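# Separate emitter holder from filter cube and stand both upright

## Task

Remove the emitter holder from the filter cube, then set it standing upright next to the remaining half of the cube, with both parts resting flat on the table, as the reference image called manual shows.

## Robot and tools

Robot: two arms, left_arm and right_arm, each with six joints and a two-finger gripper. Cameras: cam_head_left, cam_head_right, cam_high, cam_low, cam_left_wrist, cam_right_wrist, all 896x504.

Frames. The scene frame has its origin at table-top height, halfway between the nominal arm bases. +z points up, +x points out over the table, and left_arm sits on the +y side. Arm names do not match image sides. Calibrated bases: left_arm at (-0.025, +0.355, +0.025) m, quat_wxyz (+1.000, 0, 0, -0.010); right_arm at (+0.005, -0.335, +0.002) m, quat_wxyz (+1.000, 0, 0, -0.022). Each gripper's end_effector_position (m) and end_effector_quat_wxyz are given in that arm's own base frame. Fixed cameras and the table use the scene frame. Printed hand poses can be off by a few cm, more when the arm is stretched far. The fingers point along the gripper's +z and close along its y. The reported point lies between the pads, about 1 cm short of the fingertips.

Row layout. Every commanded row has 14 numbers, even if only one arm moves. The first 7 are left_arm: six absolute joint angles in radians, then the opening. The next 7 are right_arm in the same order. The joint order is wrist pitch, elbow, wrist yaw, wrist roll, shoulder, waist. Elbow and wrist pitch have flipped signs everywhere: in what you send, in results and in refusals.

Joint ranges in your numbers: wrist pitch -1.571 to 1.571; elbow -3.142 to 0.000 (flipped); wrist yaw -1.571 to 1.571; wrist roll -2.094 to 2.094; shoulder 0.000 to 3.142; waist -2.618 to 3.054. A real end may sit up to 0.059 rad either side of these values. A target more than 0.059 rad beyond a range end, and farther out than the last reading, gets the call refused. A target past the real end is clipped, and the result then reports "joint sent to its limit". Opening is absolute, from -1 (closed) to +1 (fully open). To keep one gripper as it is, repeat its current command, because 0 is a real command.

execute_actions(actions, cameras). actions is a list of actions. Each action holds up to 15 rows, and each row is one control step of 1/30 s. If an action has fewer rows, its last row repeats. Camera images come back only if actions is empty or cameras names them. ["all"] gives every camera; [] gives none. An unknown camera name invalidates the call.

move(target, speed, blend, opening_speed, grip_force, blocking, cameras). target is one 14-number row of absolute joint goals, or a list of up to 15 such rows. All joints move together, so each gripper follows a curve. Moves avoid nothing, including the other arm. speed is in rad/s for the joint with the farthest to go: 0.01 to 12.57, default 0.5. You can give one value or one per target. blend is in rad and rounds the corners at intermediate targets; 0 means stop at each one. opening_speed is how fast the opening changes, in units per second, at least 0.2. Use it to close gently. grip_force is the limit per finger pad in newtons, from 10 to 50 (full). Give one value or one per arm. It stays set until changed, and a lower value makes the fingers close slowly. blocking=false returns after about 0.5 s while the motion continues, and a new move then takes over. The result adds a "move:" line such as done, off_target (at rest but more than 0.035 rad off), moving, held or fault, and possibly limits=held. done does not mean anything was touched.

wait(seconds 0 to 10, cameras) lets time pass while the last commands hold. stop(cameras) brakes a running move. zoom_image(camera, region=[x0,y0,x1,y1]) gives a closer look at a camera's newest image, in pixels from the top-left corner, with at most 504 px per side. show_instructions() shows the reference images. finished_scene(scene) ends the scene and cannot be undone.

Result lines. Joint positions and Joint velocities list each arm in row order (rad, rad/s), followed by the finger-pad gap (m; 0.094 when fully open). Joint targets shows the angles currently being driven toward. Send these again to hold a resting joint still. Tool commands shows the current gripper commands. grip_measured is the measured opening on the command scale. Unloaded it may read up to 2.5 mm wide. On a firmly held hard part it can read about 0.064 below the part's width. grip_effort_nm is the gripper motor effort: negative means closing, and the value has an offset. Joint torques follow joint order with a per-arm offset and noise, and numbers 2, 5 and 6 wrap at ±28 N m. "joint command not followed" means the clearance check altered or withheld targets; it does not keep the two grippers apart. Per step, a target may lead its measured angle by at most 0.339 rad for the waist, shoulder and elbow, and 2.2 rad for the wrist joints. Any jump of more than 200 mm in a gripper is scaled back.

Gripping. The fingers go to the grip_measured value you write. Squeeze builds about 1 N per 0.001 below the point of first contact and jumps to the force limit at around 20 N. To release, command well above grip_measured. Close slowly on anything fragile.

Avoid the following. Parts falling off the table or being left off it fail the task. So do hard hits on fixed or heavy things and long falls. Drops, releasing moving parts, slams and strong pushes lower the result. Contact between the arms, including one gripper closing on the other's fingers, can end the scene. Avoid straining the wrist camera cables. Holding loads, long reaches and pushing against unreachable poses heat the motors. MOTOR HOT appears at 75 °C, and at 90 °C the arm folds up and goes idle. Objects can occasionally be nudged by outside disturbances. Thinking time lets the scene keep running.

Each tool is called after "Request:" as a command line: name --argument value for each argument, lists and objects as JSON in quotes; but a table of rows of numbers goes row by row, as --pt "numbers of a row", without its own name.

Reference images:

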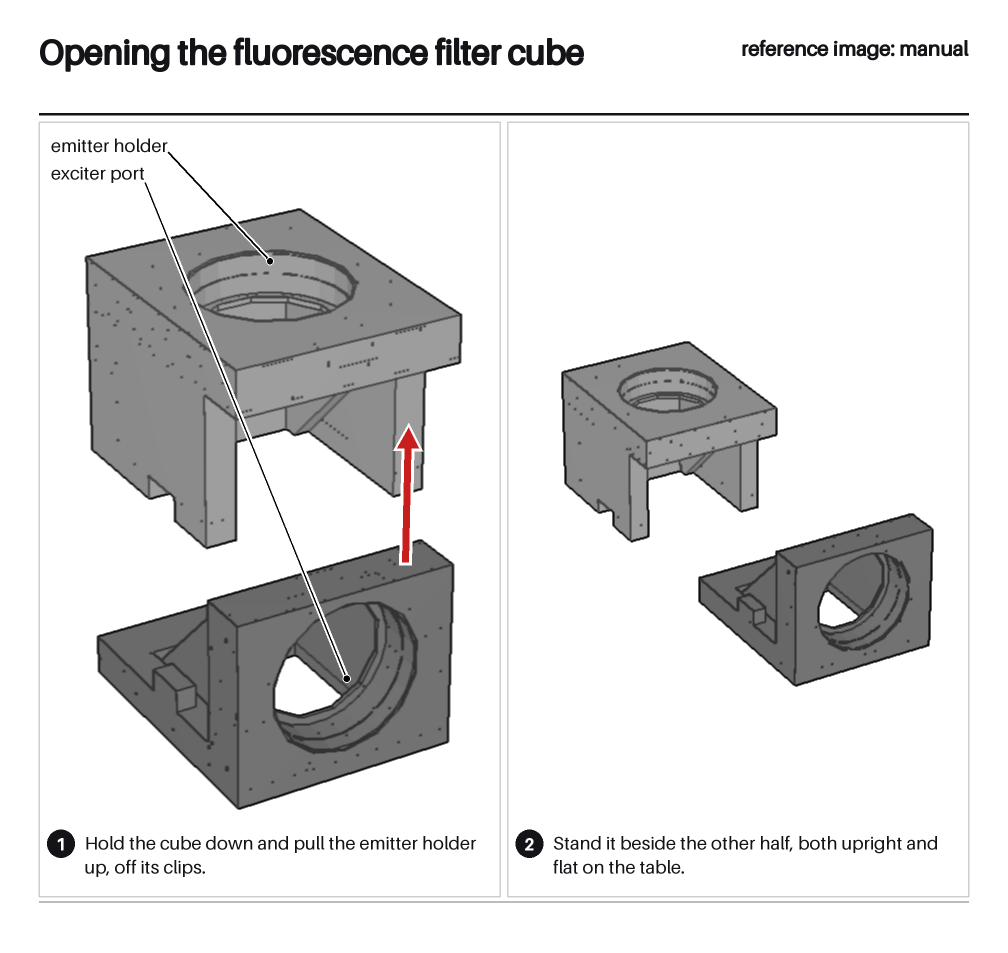

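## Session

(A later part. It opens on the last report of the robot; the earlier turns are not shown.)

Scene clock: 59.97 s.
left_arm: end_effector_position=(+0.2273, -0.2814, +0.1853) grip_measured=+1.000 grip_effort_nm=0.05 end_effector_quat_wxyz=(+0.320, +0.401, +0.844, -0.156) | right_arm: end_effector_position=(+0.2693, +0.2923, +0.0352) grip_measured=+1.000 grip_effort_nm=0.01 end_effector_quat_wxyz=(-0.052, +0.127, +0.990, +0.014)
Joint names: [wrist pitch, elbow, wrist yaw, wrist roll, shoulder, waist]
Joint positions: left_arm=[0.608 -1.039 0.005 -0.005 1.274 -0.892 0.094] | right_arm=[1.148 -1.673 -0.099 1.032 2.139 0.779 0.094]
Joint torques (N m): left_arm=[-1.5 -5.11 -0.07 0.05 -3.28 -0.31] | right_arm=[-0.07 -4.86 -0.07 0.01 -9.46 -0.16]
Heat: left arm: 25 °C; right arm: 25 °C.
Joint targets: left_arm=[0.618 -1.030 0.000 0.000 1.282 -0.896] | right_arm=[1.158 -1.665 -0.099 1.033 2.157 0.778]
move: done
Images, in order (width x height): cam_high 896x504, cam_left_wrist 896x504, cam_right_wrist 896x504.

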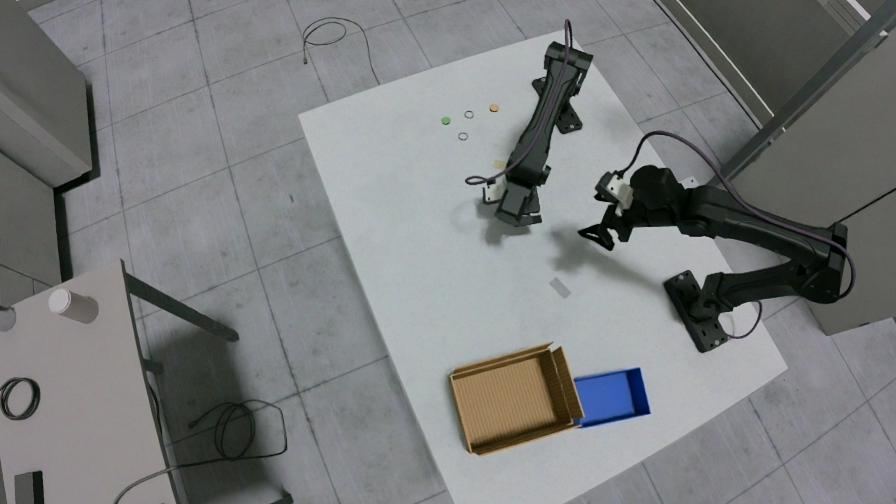

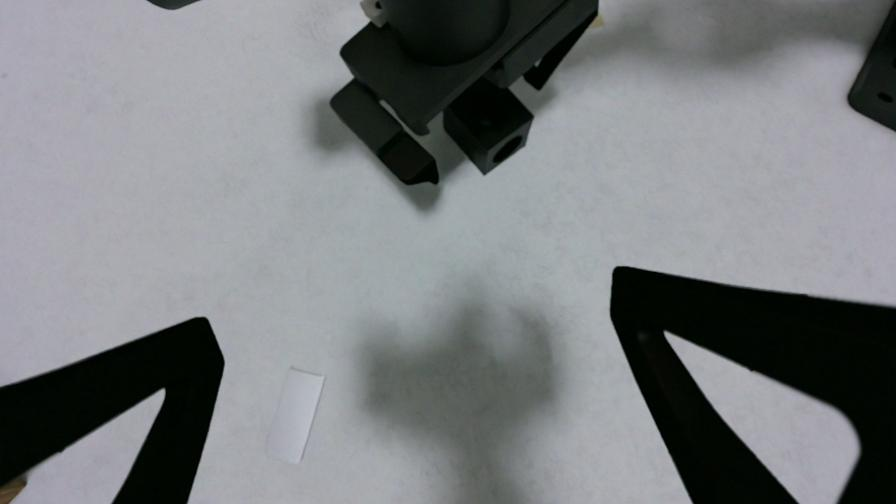

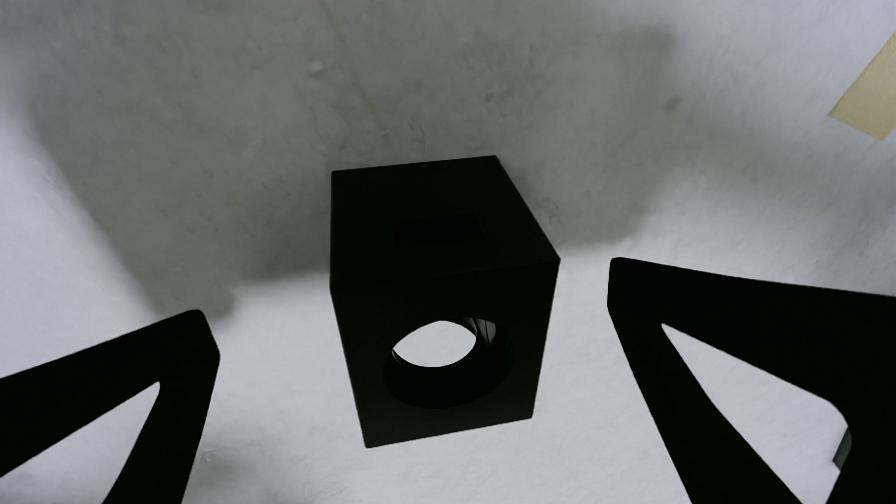

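Request:
zoom_image --camera "cam_right_wrist" --region '[0, 240, 240, 504]'

Request:
zoom_image --camera "cam_right_wrist" --region '[580, 240, 820, 504]'

Request:
zoom_image --camera "cam_left_wrist" --region '[0, 240, 240, 504]'

Request:
zoom_image --camera "cam_left_wrist" --region '[580, 240, 820, 504]'

Scaled by 1.909 from the camera's 896x504 image, which has a finer 1280x720 frame.

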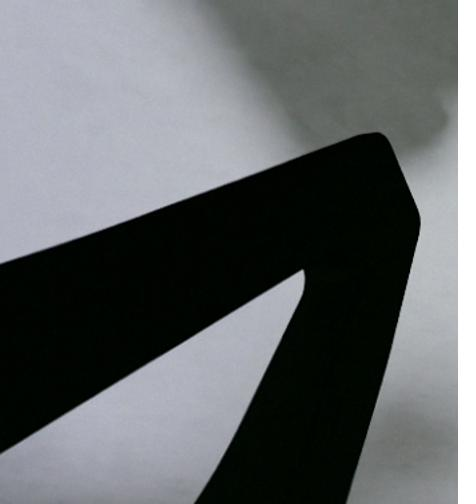

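Scaled by 1.909 from the camera's 896x504 image, which has a finer 1280x720 frame.

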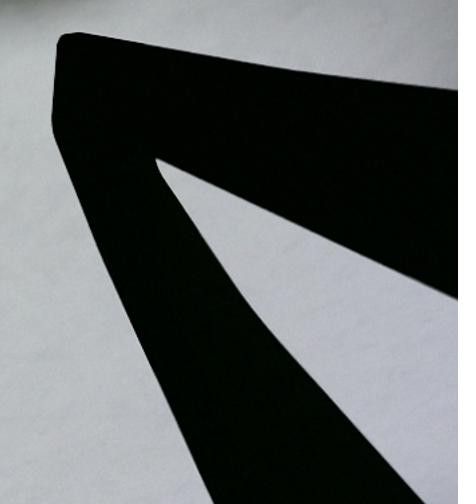

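Scaled by 1.909 from the camera's 896x504 image, which has a finer 1280x720 frame.

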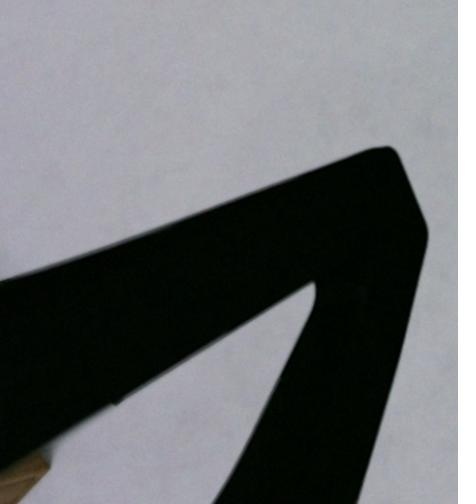

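Scaled by 1.909 from the camera's 896x504 image, which has a finer 1280x720 frame.

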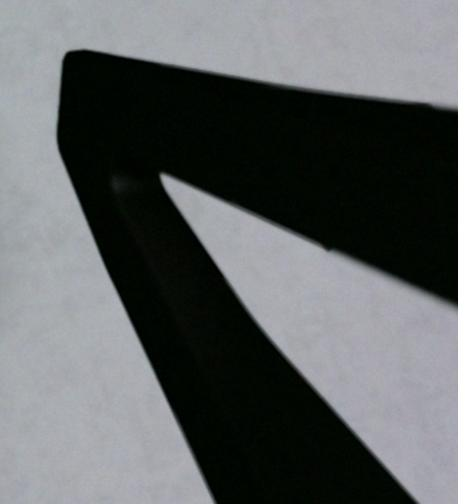

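Request:
execute_actions --actions '[]' --cameras '["cam_low", "cam_head_left"]'

Request:
zoom_image --camera "cam_low" --region '[420, 190, 520, 290]'

Request:
zoom_image --camera "cam_head_left" --region '[340, 190, 480, 310]'

Scene clock: 67.67 s.
left_arm: end_effector_position=(+0.2273, -0.2814, +0.1853) grip_measured=+1.000 grip_effort_nm=0.05 end_effector_quat_wxyz=(+0.320, +0.401, +0.844, -0.156) | right_arm: end_effector_position=(+0.2694, +0.2924, +0.0352) grip_measured=+1.000 grip_effort_nm=0.01 end_effector_quat_wxyz=(-0.052, +0.127, +0.990, +0.014)
Joint names: [wrist pitch, elbow, wrist yaw, wrist roll, shoulder, waist]
Joint positions: left_arm=[0.608 -1.039 0.005 -0.005 1.274 -0.892 0.094] | right_arm=[1.148 -1.673 -0.099 1.032 2.139 0.779 0.094]
Joint velocities: within noise
Joint torques (N m): left_arm=[-1.5 -5.09 -0.06 0.03 -3.29 -0.31] | right_arm=[-0.09 -4.92 -0.07 -0.01 -9.44 -0.09]
Heat: left arm: 25 °C; right arm: 25 °C.
Joint targets: left_arm=[0.618 -1.030 0.000 0.000 1.282 -0.896] | right_arm=[1.158 -1.665 -0.099 1.033 2.157 0.778]
Tool commands: left_gripper/opening=+1.0 right_gripper/opening=+1.0
Images, in order (width x height): cam_head_left 896x504, cam_low 896x504.

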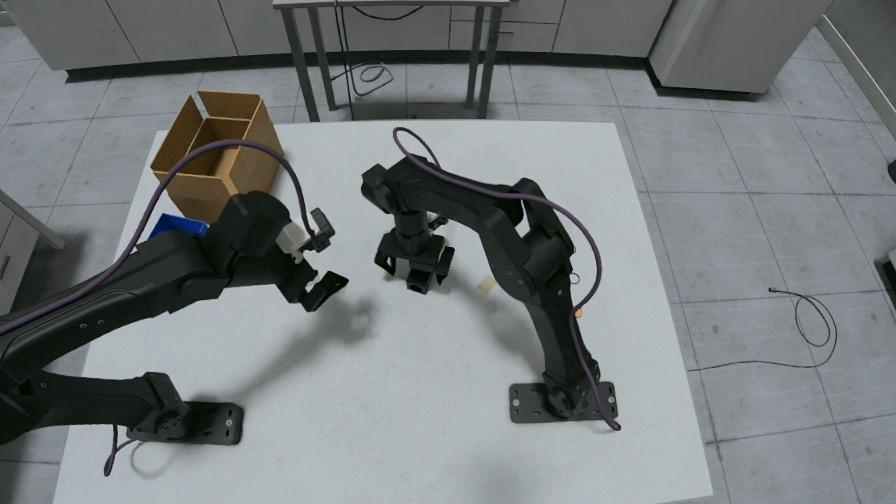

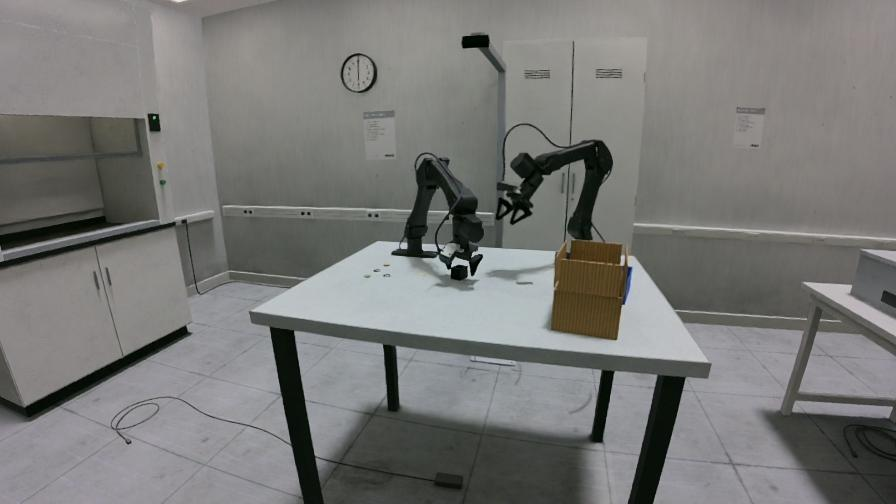

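Scaled by 5.040 from the camera's 896x504 image, which has a finer 1280x720 frame.

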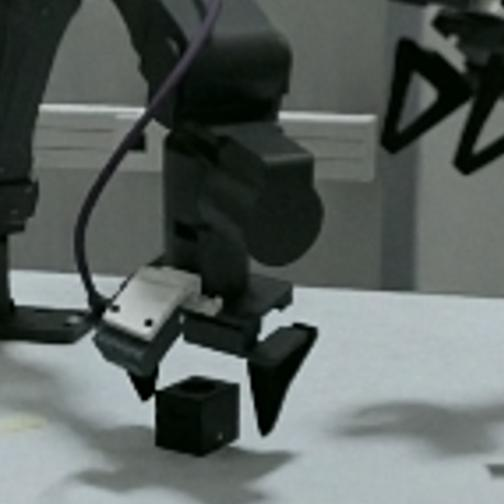

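Scaled by 3.600 from the camera's 896x504 image, which has a finer 1280x720 frame.

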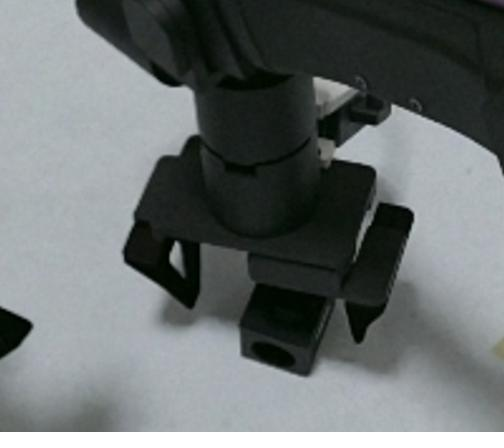

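Request:
zoom_image --camera "cam_low" --region '[436, 236, 486, 284]'

Request:
zoom_image --camera "cam_head_left" --region '[370, 225, 460, 300]'

Scaled by 10.080 from the camera's 896x504 image, which has a finer 1280x720 frame.

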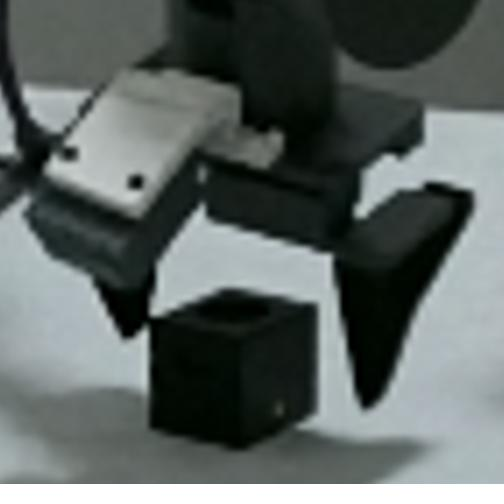

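Scaled by 5.600 from the camera's 896x504 image, which has a finer 1280x720 frame.

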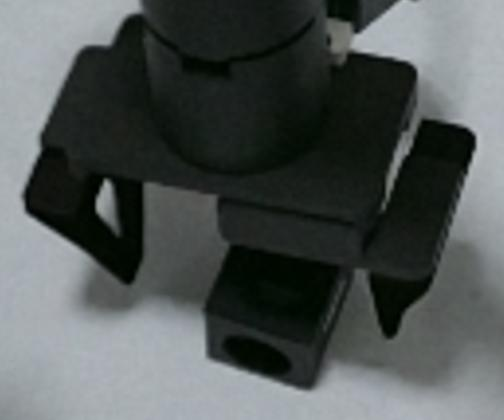

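Request:
move --target '[0.618, -1.03, 0, 0, 1.282, -0.896, 0.25, 1.158, -1.665, -0.099, 1.033, 2.157, 0.778, 0.25]' --opening_speed 1.0 --cameras '["cam_left_wrist", "cam_right_wrist"]'

Request:
zoom_image --camera "cam_right_wrist" --region '[150, 220, 350, 420]'

Request:
zoom_image --camera "cam_right_wrist" --region '[450, 200, 650, 400]'

Request:
zoom_image --camera "cam_left_wrist" --region '[150, 220, 350, 420]'

Request:
zoom_image --camera "cam_left_wrist" --region '[450, 200, 650, 400]'

Scene clock: 72.53 s.
left_arm: end_effector_position=(+0.2273, -0.2814, +0.1853) grip_measured=+0.252 grip_effort_nm=-0.03 end_effector_quat_wxyz=(+0.320, +0.401, +0.844, -0.156) | right_arm: end_effector_position=(+0.2695, +0.2924, +0.0352) grip_measured=+0.253 grip_effort_nm=-0.13 end_effector_quat_wxyz=(-0.052, +0.127, +0.990, +0.014)
Joint names: [wrist pitch, elbow, wrist yaw, wrist roll, shoulder, waist]
Joint positions: left_arm=[0.608 -1.039 0.005 -0.005 1.274 -0.892 0.059] | right_arm=[1.147 -1.673 -0.099 1.032 2.139 0.779 0.059]
Joint torques (N m): left_arm=[-1.5 -5.07 -0.07 0.04 -3.23 -0.31] | right_arm=[-0.1 -4.92 -0.05 -0.01 -9.39 -0.1]
Heat: left arm: 25 °C; right arm: 25 °C.
Joint targets: left_arm=[0.618 -1.030 0.000 0.000 1.282 -0.896] | right_arm=[1.158 -1.665 -0.099 1.033 2.157 0.778]
move: done
Images, in order (width x height): cam_left_wrist 896x504, cam_right_wrist 896x504.

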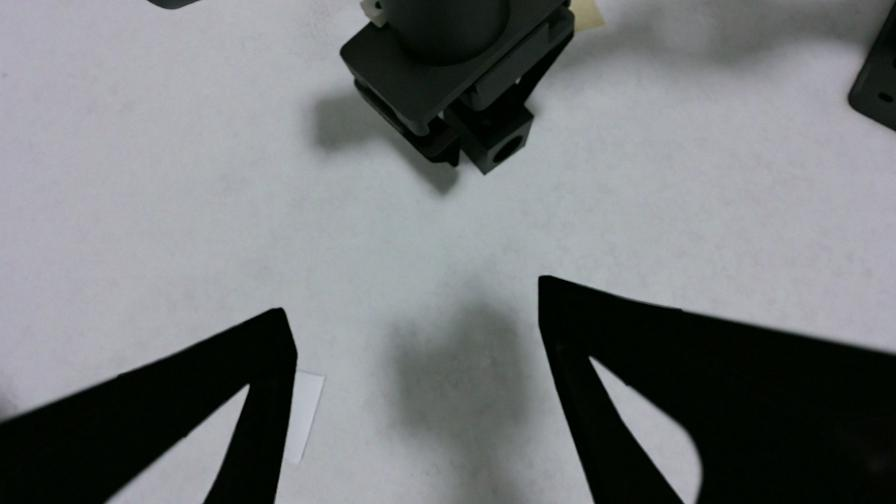

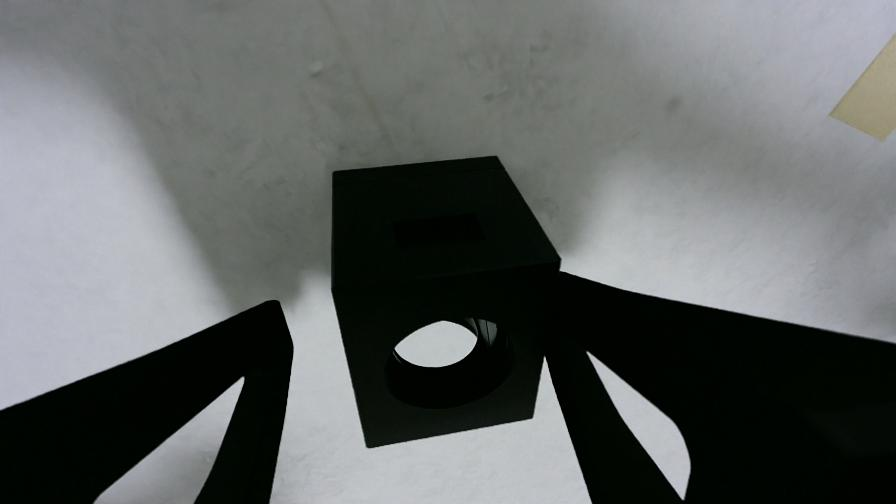

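Scaled by 2.520 from the camera's 896x504 image, which has a finer 1280x720 frame.

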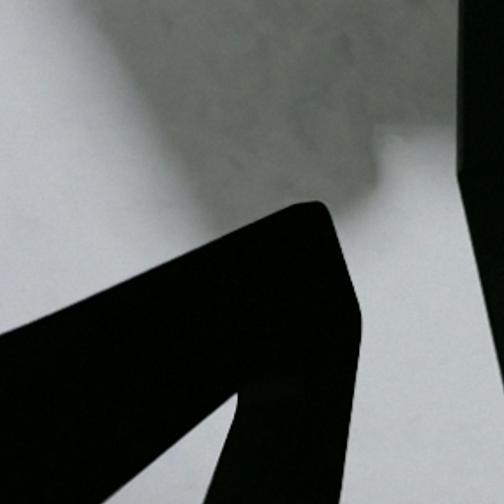

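Scaled by 2.520 from the camera's 896x504 image, which has a finer 1280x720 frame.

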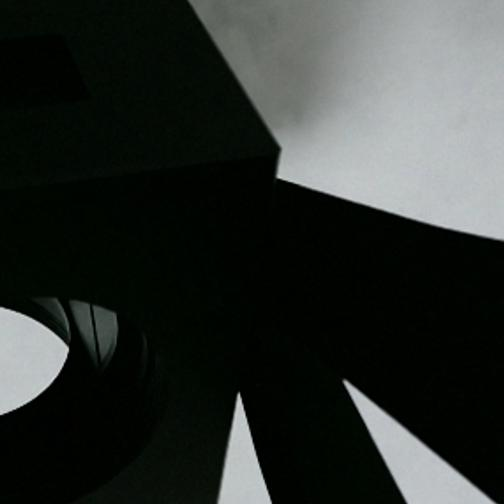

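Scaled by 2.520 from the camera's 896x504 image, which has a finer 1280x720 frame.

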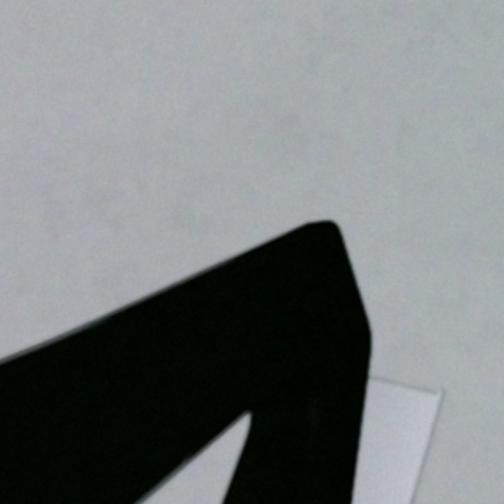

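Scaled by 2.520 from the camera's 896x504 image, which has a finer 1280x720 frame.

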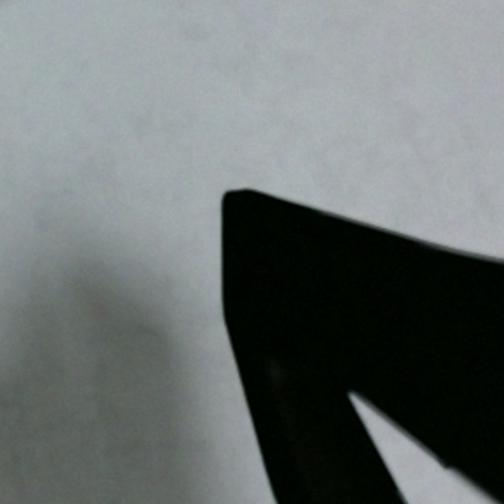

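Request:
move --target '[0.618, -1.03, 0, 0, 1.282, -0.896, -0.9, 1.158, -1.665, -0.099, 1.033, 2.157, 0.778, 0.25]' --opening_speed 1.5 --cameras '["cam_left_wrist", "cam_high", "cam_low"]'

Request:
zoom_image --camera "cam_low" --region '[480, 170, 550, 240]'

Request:
zoom_image --camera "cam_high" --region '[470, 150, 670, 270]'

Scene clock: 80.13 s.
left_arm: end_effector_position=(+0.2274, -0.2814, +0.1853) grip_measured=-0.898 grip_effort_nm=-0.03 end_effector_quat_wxyz=(+0.320, +0.401, +0.844, -0.156) | right_arm: end_effector_position=(+0.2695, +0.2924, +0.0352) grip_measured=+0.253 grip_effort_nm=-0.12 end_effector_quat_wxyz=(-0.052, +0.127, +0.990, +0.014)
Joint names: [wrist pitch, elbow, wrist yaw, wrist roll, shoulder, waist]
Joint positions: left_arm=[0.608 -1.039 0.004 -0.005 1.274 -0.892 0.005] | right_arm=[1.147 -1.673 -0.099 1.032 2.139 0.779 0.059]
Joint torques (N m): left_arm=[-1.51 -5.05 -0.07 0.04 -3.18 -0.27] | right_arm=[-0.09 -4.96 -0.04 -0.02 -9.4 -0.13]
Heat: left arm: 25 °C; right arm: 25 °C.
Joint targets: left_arm=[0.618 -1.030 0.000 0.000 1.282 -0.896] | right_arm=[1.158 -1.665 -0.099 1.033 2.157 0.778]
move: done
Images, in order (width x height): cam_high 896x504, cam_low 896x504, cam_left_wrist 896x504.

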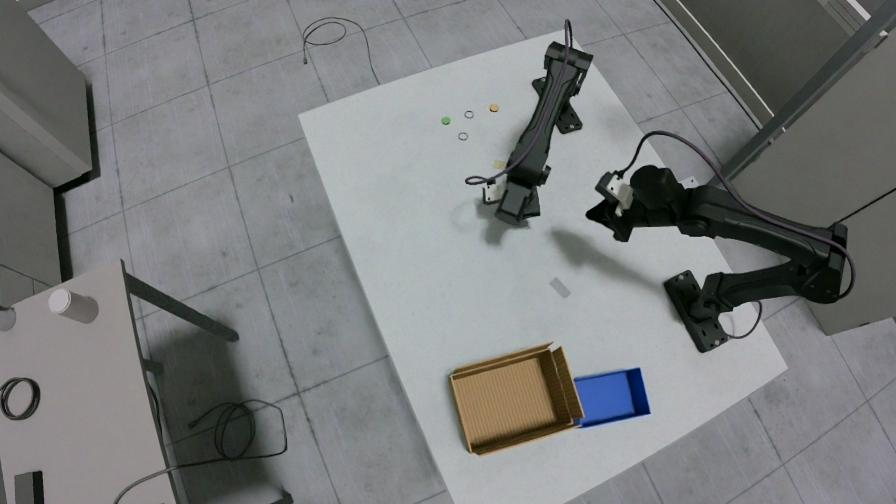

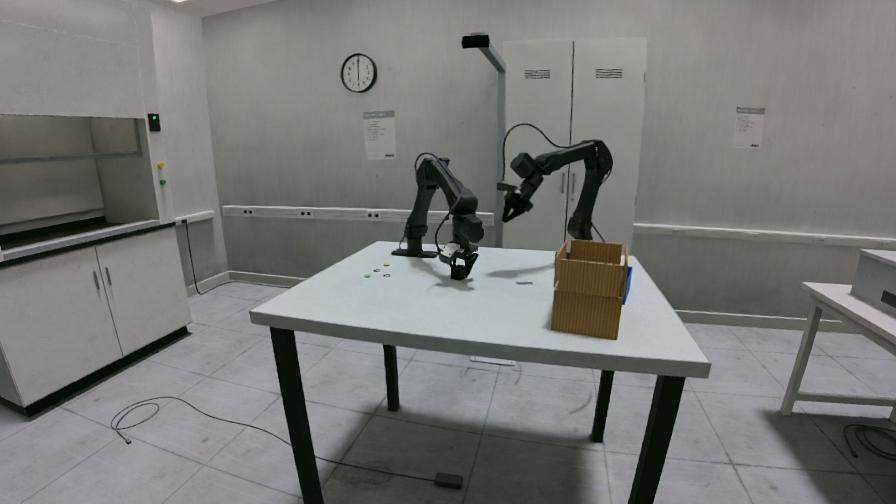

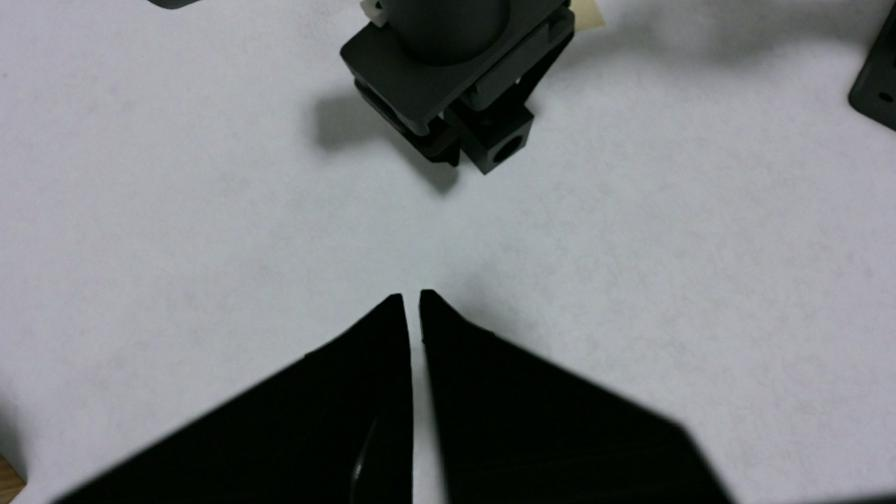

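Scaled by 7.200 from the camera's 896x504 image, which has a finer 1280x720 frame.

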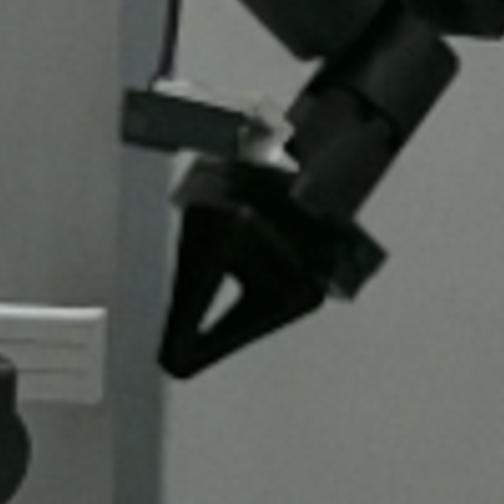

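Scaled by 2.520 from the camera's 896x504 image, which has a finer 1280x720 frame.

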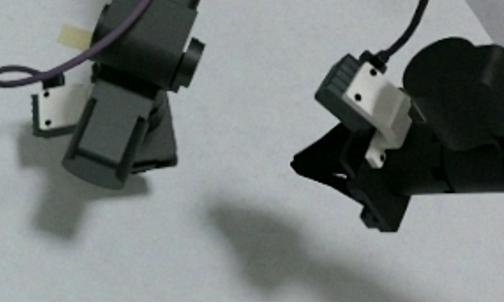

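Request:
move --target '[0.618, -1.03, 0, -0.7, 1.282, -0.896, -0.9, 1.158, -1.665, -0.099, 1.033, 2.157, 0.778, 0.25]' --speed 1.0 --cameras '["cam_left_wrist"]'

Request:
zoom_image --camera "cam_left_wrist" --region '[340, 40, 500, 200]'

Scene clock: 87.50 s.
left_arm: end_effector_position=(+0.2274, -0.2814, +0.1853) grip_measured=-0.898 grip_effort_nm=-0.03 end_effector_quat_wxyz=(+0.248, +0.093, +0.930, -0.255) | right_arm: end_effector_position=(+0.2695, +0.2924, +0.0352) grip_measured=+0.253 grip_effort_nm=-0.13 end_effector_quat_wxyz=(-0.052, +0.127, +0.990, +0.014)
Joint names: [wrist pitch, elbow, wrist yaw, wrist roll, shoulder, waist]
Joint positions: left_arm=[0.608 -1.039 0.004 -0.694 1.274 -0.892 0.005] | right_arm=[1.147 -1.673 -0.099 1.032 2.139 0.779 0.059]
Joint torques (N m): left_arm=[-1.5 -5.04 -0.06 -0.1 -3.23 -0.28] | right_arm=[-0.09 -4.9 -0.07 0 -9.43 -0.1]
Heat: left arm: 25 °C; right arm: 25 °C.
Joint targets: left_arm=[0.618 -1.030 0.000 -0.700 1.282 -0.896] | right_arm=[1.158 -1.665 -0.099 1.033 2.157 0.778]
move: done
Images, in order (width x height): cam_left_wrist 896x504.

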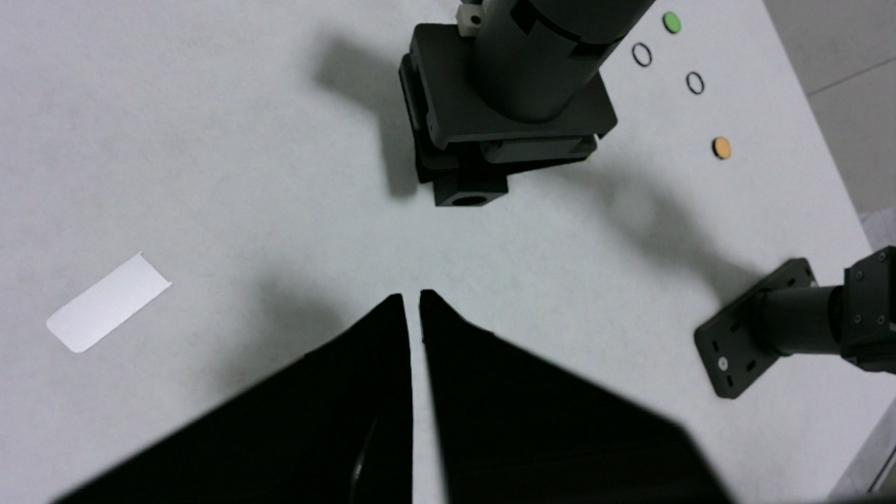

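Scaled by 3.150 from the camera's 896x504 image, which has a finer 1280x720 frame.

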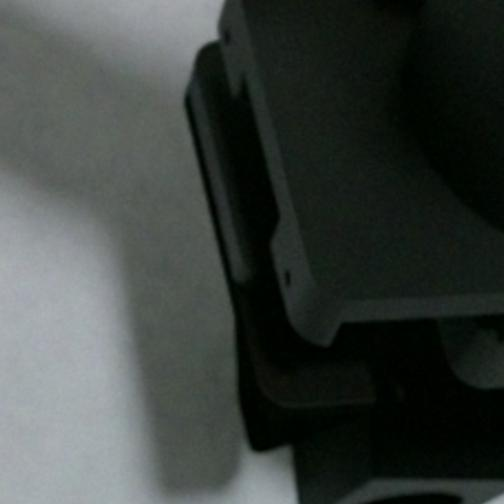

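Request:
move --target '[0.618, -1.03, 0, 0, 1.282, -0.896, 1, 1.021, -1.506, -0.1516, 1.072, 2.051, 0.7506, 0.6]' --speed 0.5 --cameras '["cam_left_wrist", "cam_right_wrist", "cam_low"]'

Request:
zoom_image --camera "cam_right_wrist" --region '[200, 80, 640, 470]'

Request:
zoom_image --camera "cam_low" --region '[436, 236, 486, 284]'

Scene clock: 101.60 s.
left_arm: end_effector_position=(+0.2274, -0.2814, +0.1853) grip_measured=+0.998 grip_effort_nm=0.13 end_effector_quat_wxyz=(+0.320, +0.401, +0.844, -0.156) | right_arm: end_effector_position=(+0.2617, +0.2880, +0.0187) grip_measured=+0.597 grip_effort_nm=0.14 end_effector_quat_wxyz=(-0.063, +0.150, +0.986, +0.046)
Joint names: [wrist pitch, elbow, wrist yaw, wrist roll, shoulder, waist]
Joint positions: left_arm=[0.608 -1.039 0.004 -0.006 1.274 -0.892 0.094] | right_arm=[1.008 -1.52 -0.155 1.061 2.088 0.759 0.075]
Joint torques (N m): left_arm=[-1.49 -5.01 -0.07 0.03 -3.23 -0.29] | right_arm=[-0.15 -4.26 -0.06 0.11 -13.46 -0.75]
Heat: left arm: 25 °C; right arm: 25 °C.
Joint targets: left_arm=[0.618 -1.030 0.000 0.000 1.282 -0.896] | right_arm=[1.021 -1.506 -0.151 1.072 2.051 0.751]
move: off_target (right_arm); right_arm: the shoulder is farthest, 0.037 rad from its target
Images, in order (width x height): cam_low 896x504, cam_left_wrist 896x504, cam_right_wrist 896x504.

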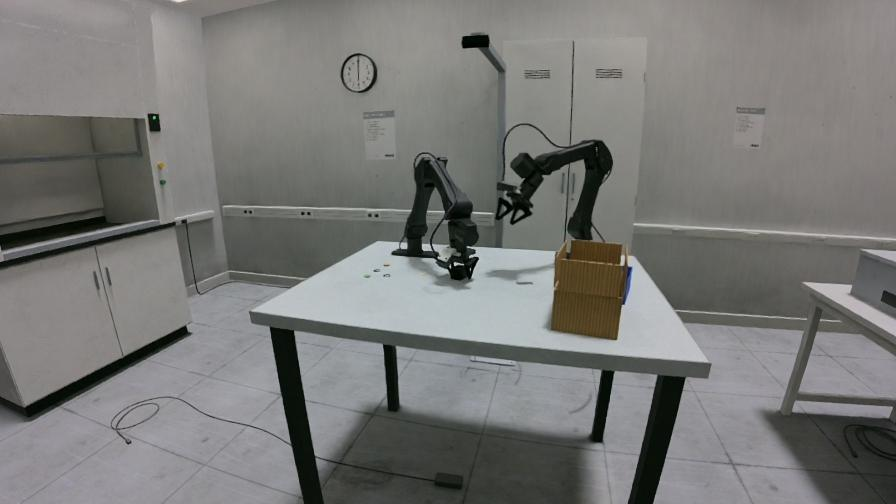

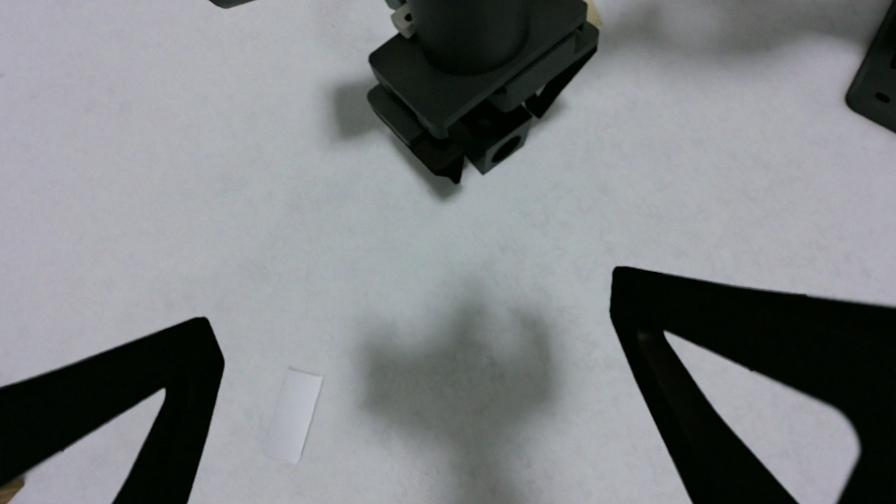

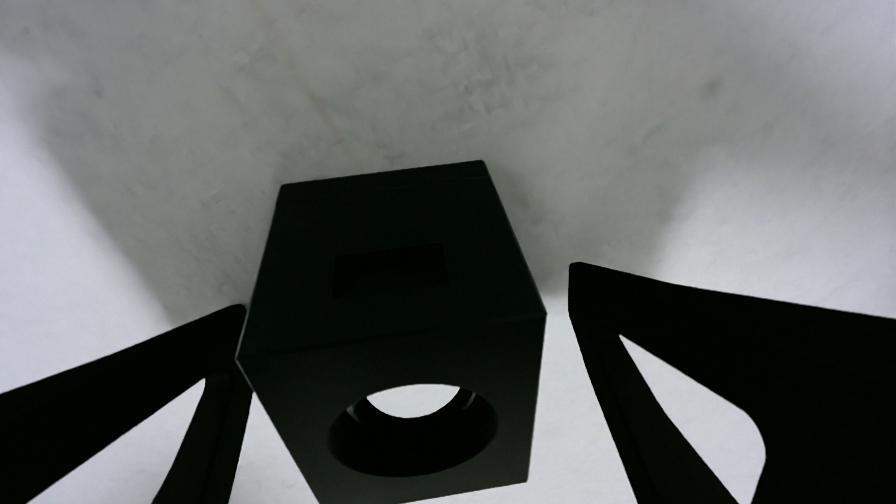

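Scaled by 1.145 from the camera's 896x504 image, which has a finer 1280x720 frame.

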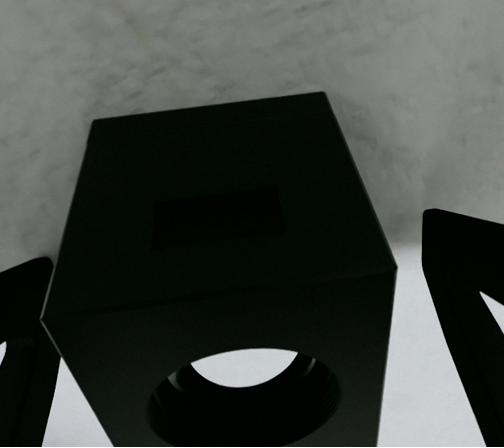

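Scaled by 10.080 from the camera's 896x504 image, which has a finer 1280x720 frame.

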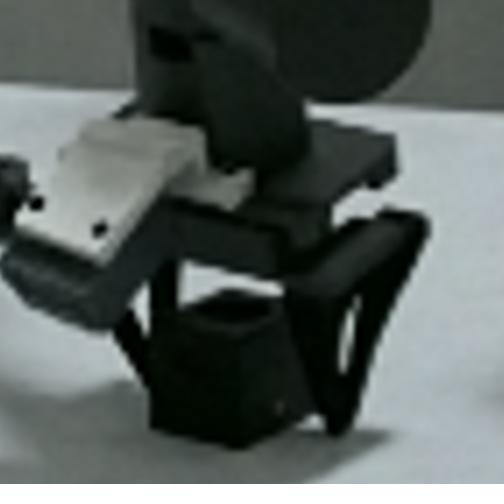

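Request:
move --target '[0.618, -1.03, 0, 0, 1.282, -0.896, 1, 1.021, -1.506, -0.1516, 1.072, 2.015, 0.7506, 0.6]' --speed 0.3 --cameras '["cam_right_wrist"]'

Scene clock: 103.20 s.
left_arm: end_effector_position=(+0.2274, -0.2814, +0.1853) grip_measured=+0.998 grip_effort_nm=0.13 end_effector_quat_wxyz=(+0.320, +0.401, +0.844, -0.156) | right_arm: end_effector_position=(+0.2629, +0.2891, +0.0298) grip_measured=+0.597 grip_effort_nm=0.14 end_effector_quat_wxyz=(-0.054, +0.149, +0.986, +0.057)
Joint names: [wrist pitch, elbow, wrist yaw, wrist roll, shoulder, waist]
Joint positions: left_arm=[0.608 -1.039 0.004 -0.006 1.274 -0.892 0.094] | right_arm=[1.008 -1.515 -0.155 1.062 2.054 0.759 0.075]
Joint torques (N m): left_arm=[-1.5 -5.04 -0.08 0.04 -3.18 -0.29] | right_arm=[-0.19 -4.79 -0.06 0.08 -13.5 -0.76]
Heat: left arm: 25 °C; right arm: 25 °C.
Joint targets: left_arm=[0.618 -1.030 0.000 0.000 1.282 -0.896] | right_arm=[1.021 -1.506 -0.151 1.072 2.015 0.751]
move: off_target (right_arm); right_arm: the shoulder is farthest, 0.039 rad from its target
Images, in order (width x height): cam_right_wrist 896x504.

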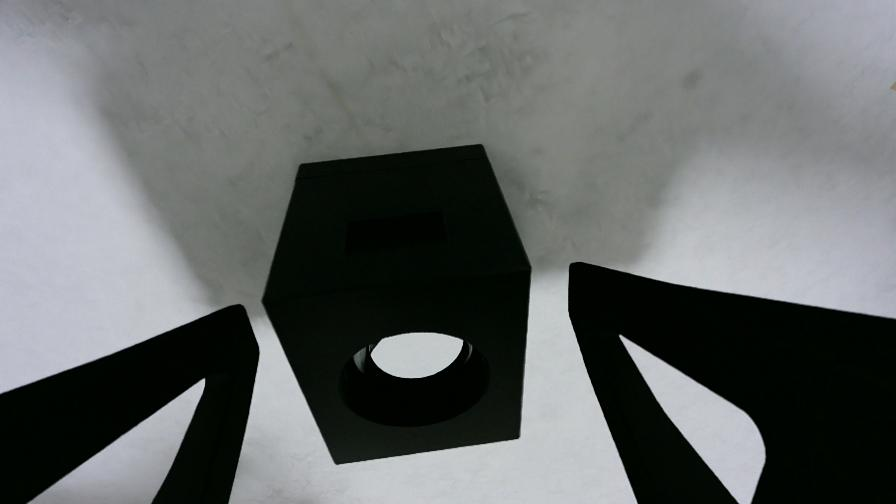

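Request:
move --target '[0.618, -1.03, 0, 0, 1.282, -0.896, 1, 0.929, -1.431, -0.102, 1.135, 1.955, 0.775, 0.6]' --speed 0.3 --cameras '["cam_right_wrist", "cam_low"]'

Request:
zoom_image --camera "cam_right_wrist" --region '[200, 80, 640, 470]'

Request:
zoom_image --camera "cam_low" --region '[436, 236, 486, 284]'

Scene clock: 107.00 s.
left_arm: end_effector_position=(+0.2274, -0.2814, +0.1853) grip_measured=+0.998 grip_effort_nm=0.13 end_effector_quat_wxyz=(+0.320, +0.401, +0.844, -0.156) | right_arm: end_effector_position=(+0.2687, +0.2877, +0.0336) grip_measured=+0.597 grip_effort_nm=0.14 end_effector_quat_wxyz=(-0.018, +0.176, +0.981, +0.074)
Joint names: [wrist pitch, elbow, wrist yaw, wrist roll, shoulder, waist]
Joint positions: left_arm=[0.608 -1.039 0.004 -0.006 1.274 -0.892 0.094] | right_arm=[0.92 -1.443 -0.116 1.125 1.995 0.764 0.075]
Joint torques (N m): left_arm=[-1.49 -5.08 -0.06 0.05 -3.26 -0.32] | right_arm=[-0.35 -4.78 0.07 0.11 -13.22 0.91]
Heat: left arm: 25 °C; right arm: 25 °C.
Joint targets: left_arm=[0.618 -1.030 0.000 0.000 1.282 -0.896] | right_arm=[0.929 -1.431 -0.102 1.135 1.955 0.775]
move: off_target (right_arm); right_arm: the shoulder is farthest, 0.040 rad from its target
Images, in order (width x height): cam_low 896x504, cam_right_wrist 896x504.

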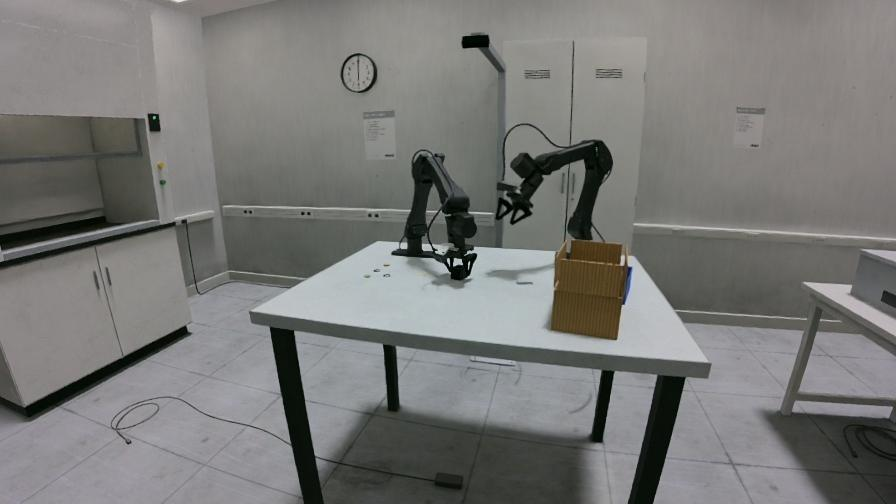

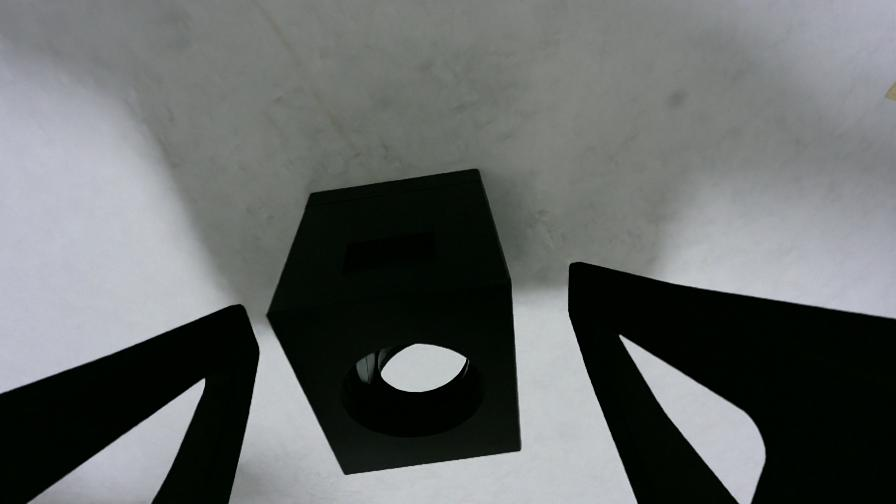

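Scaled by 1.145 from the camera's 896x504 image, which has a finer 1280x720 frame.

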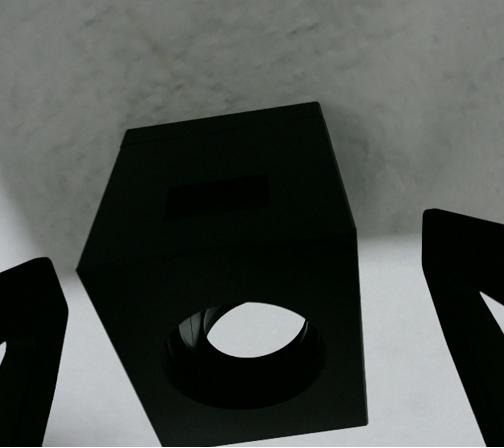

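Scaled by 10.080 from the camera's 896x504 image, which has a finer 1280x720 frame.

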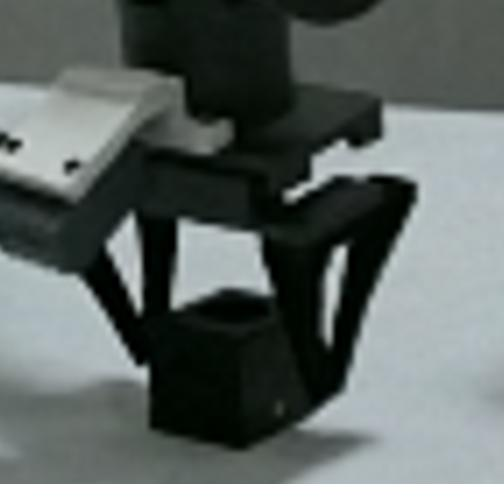

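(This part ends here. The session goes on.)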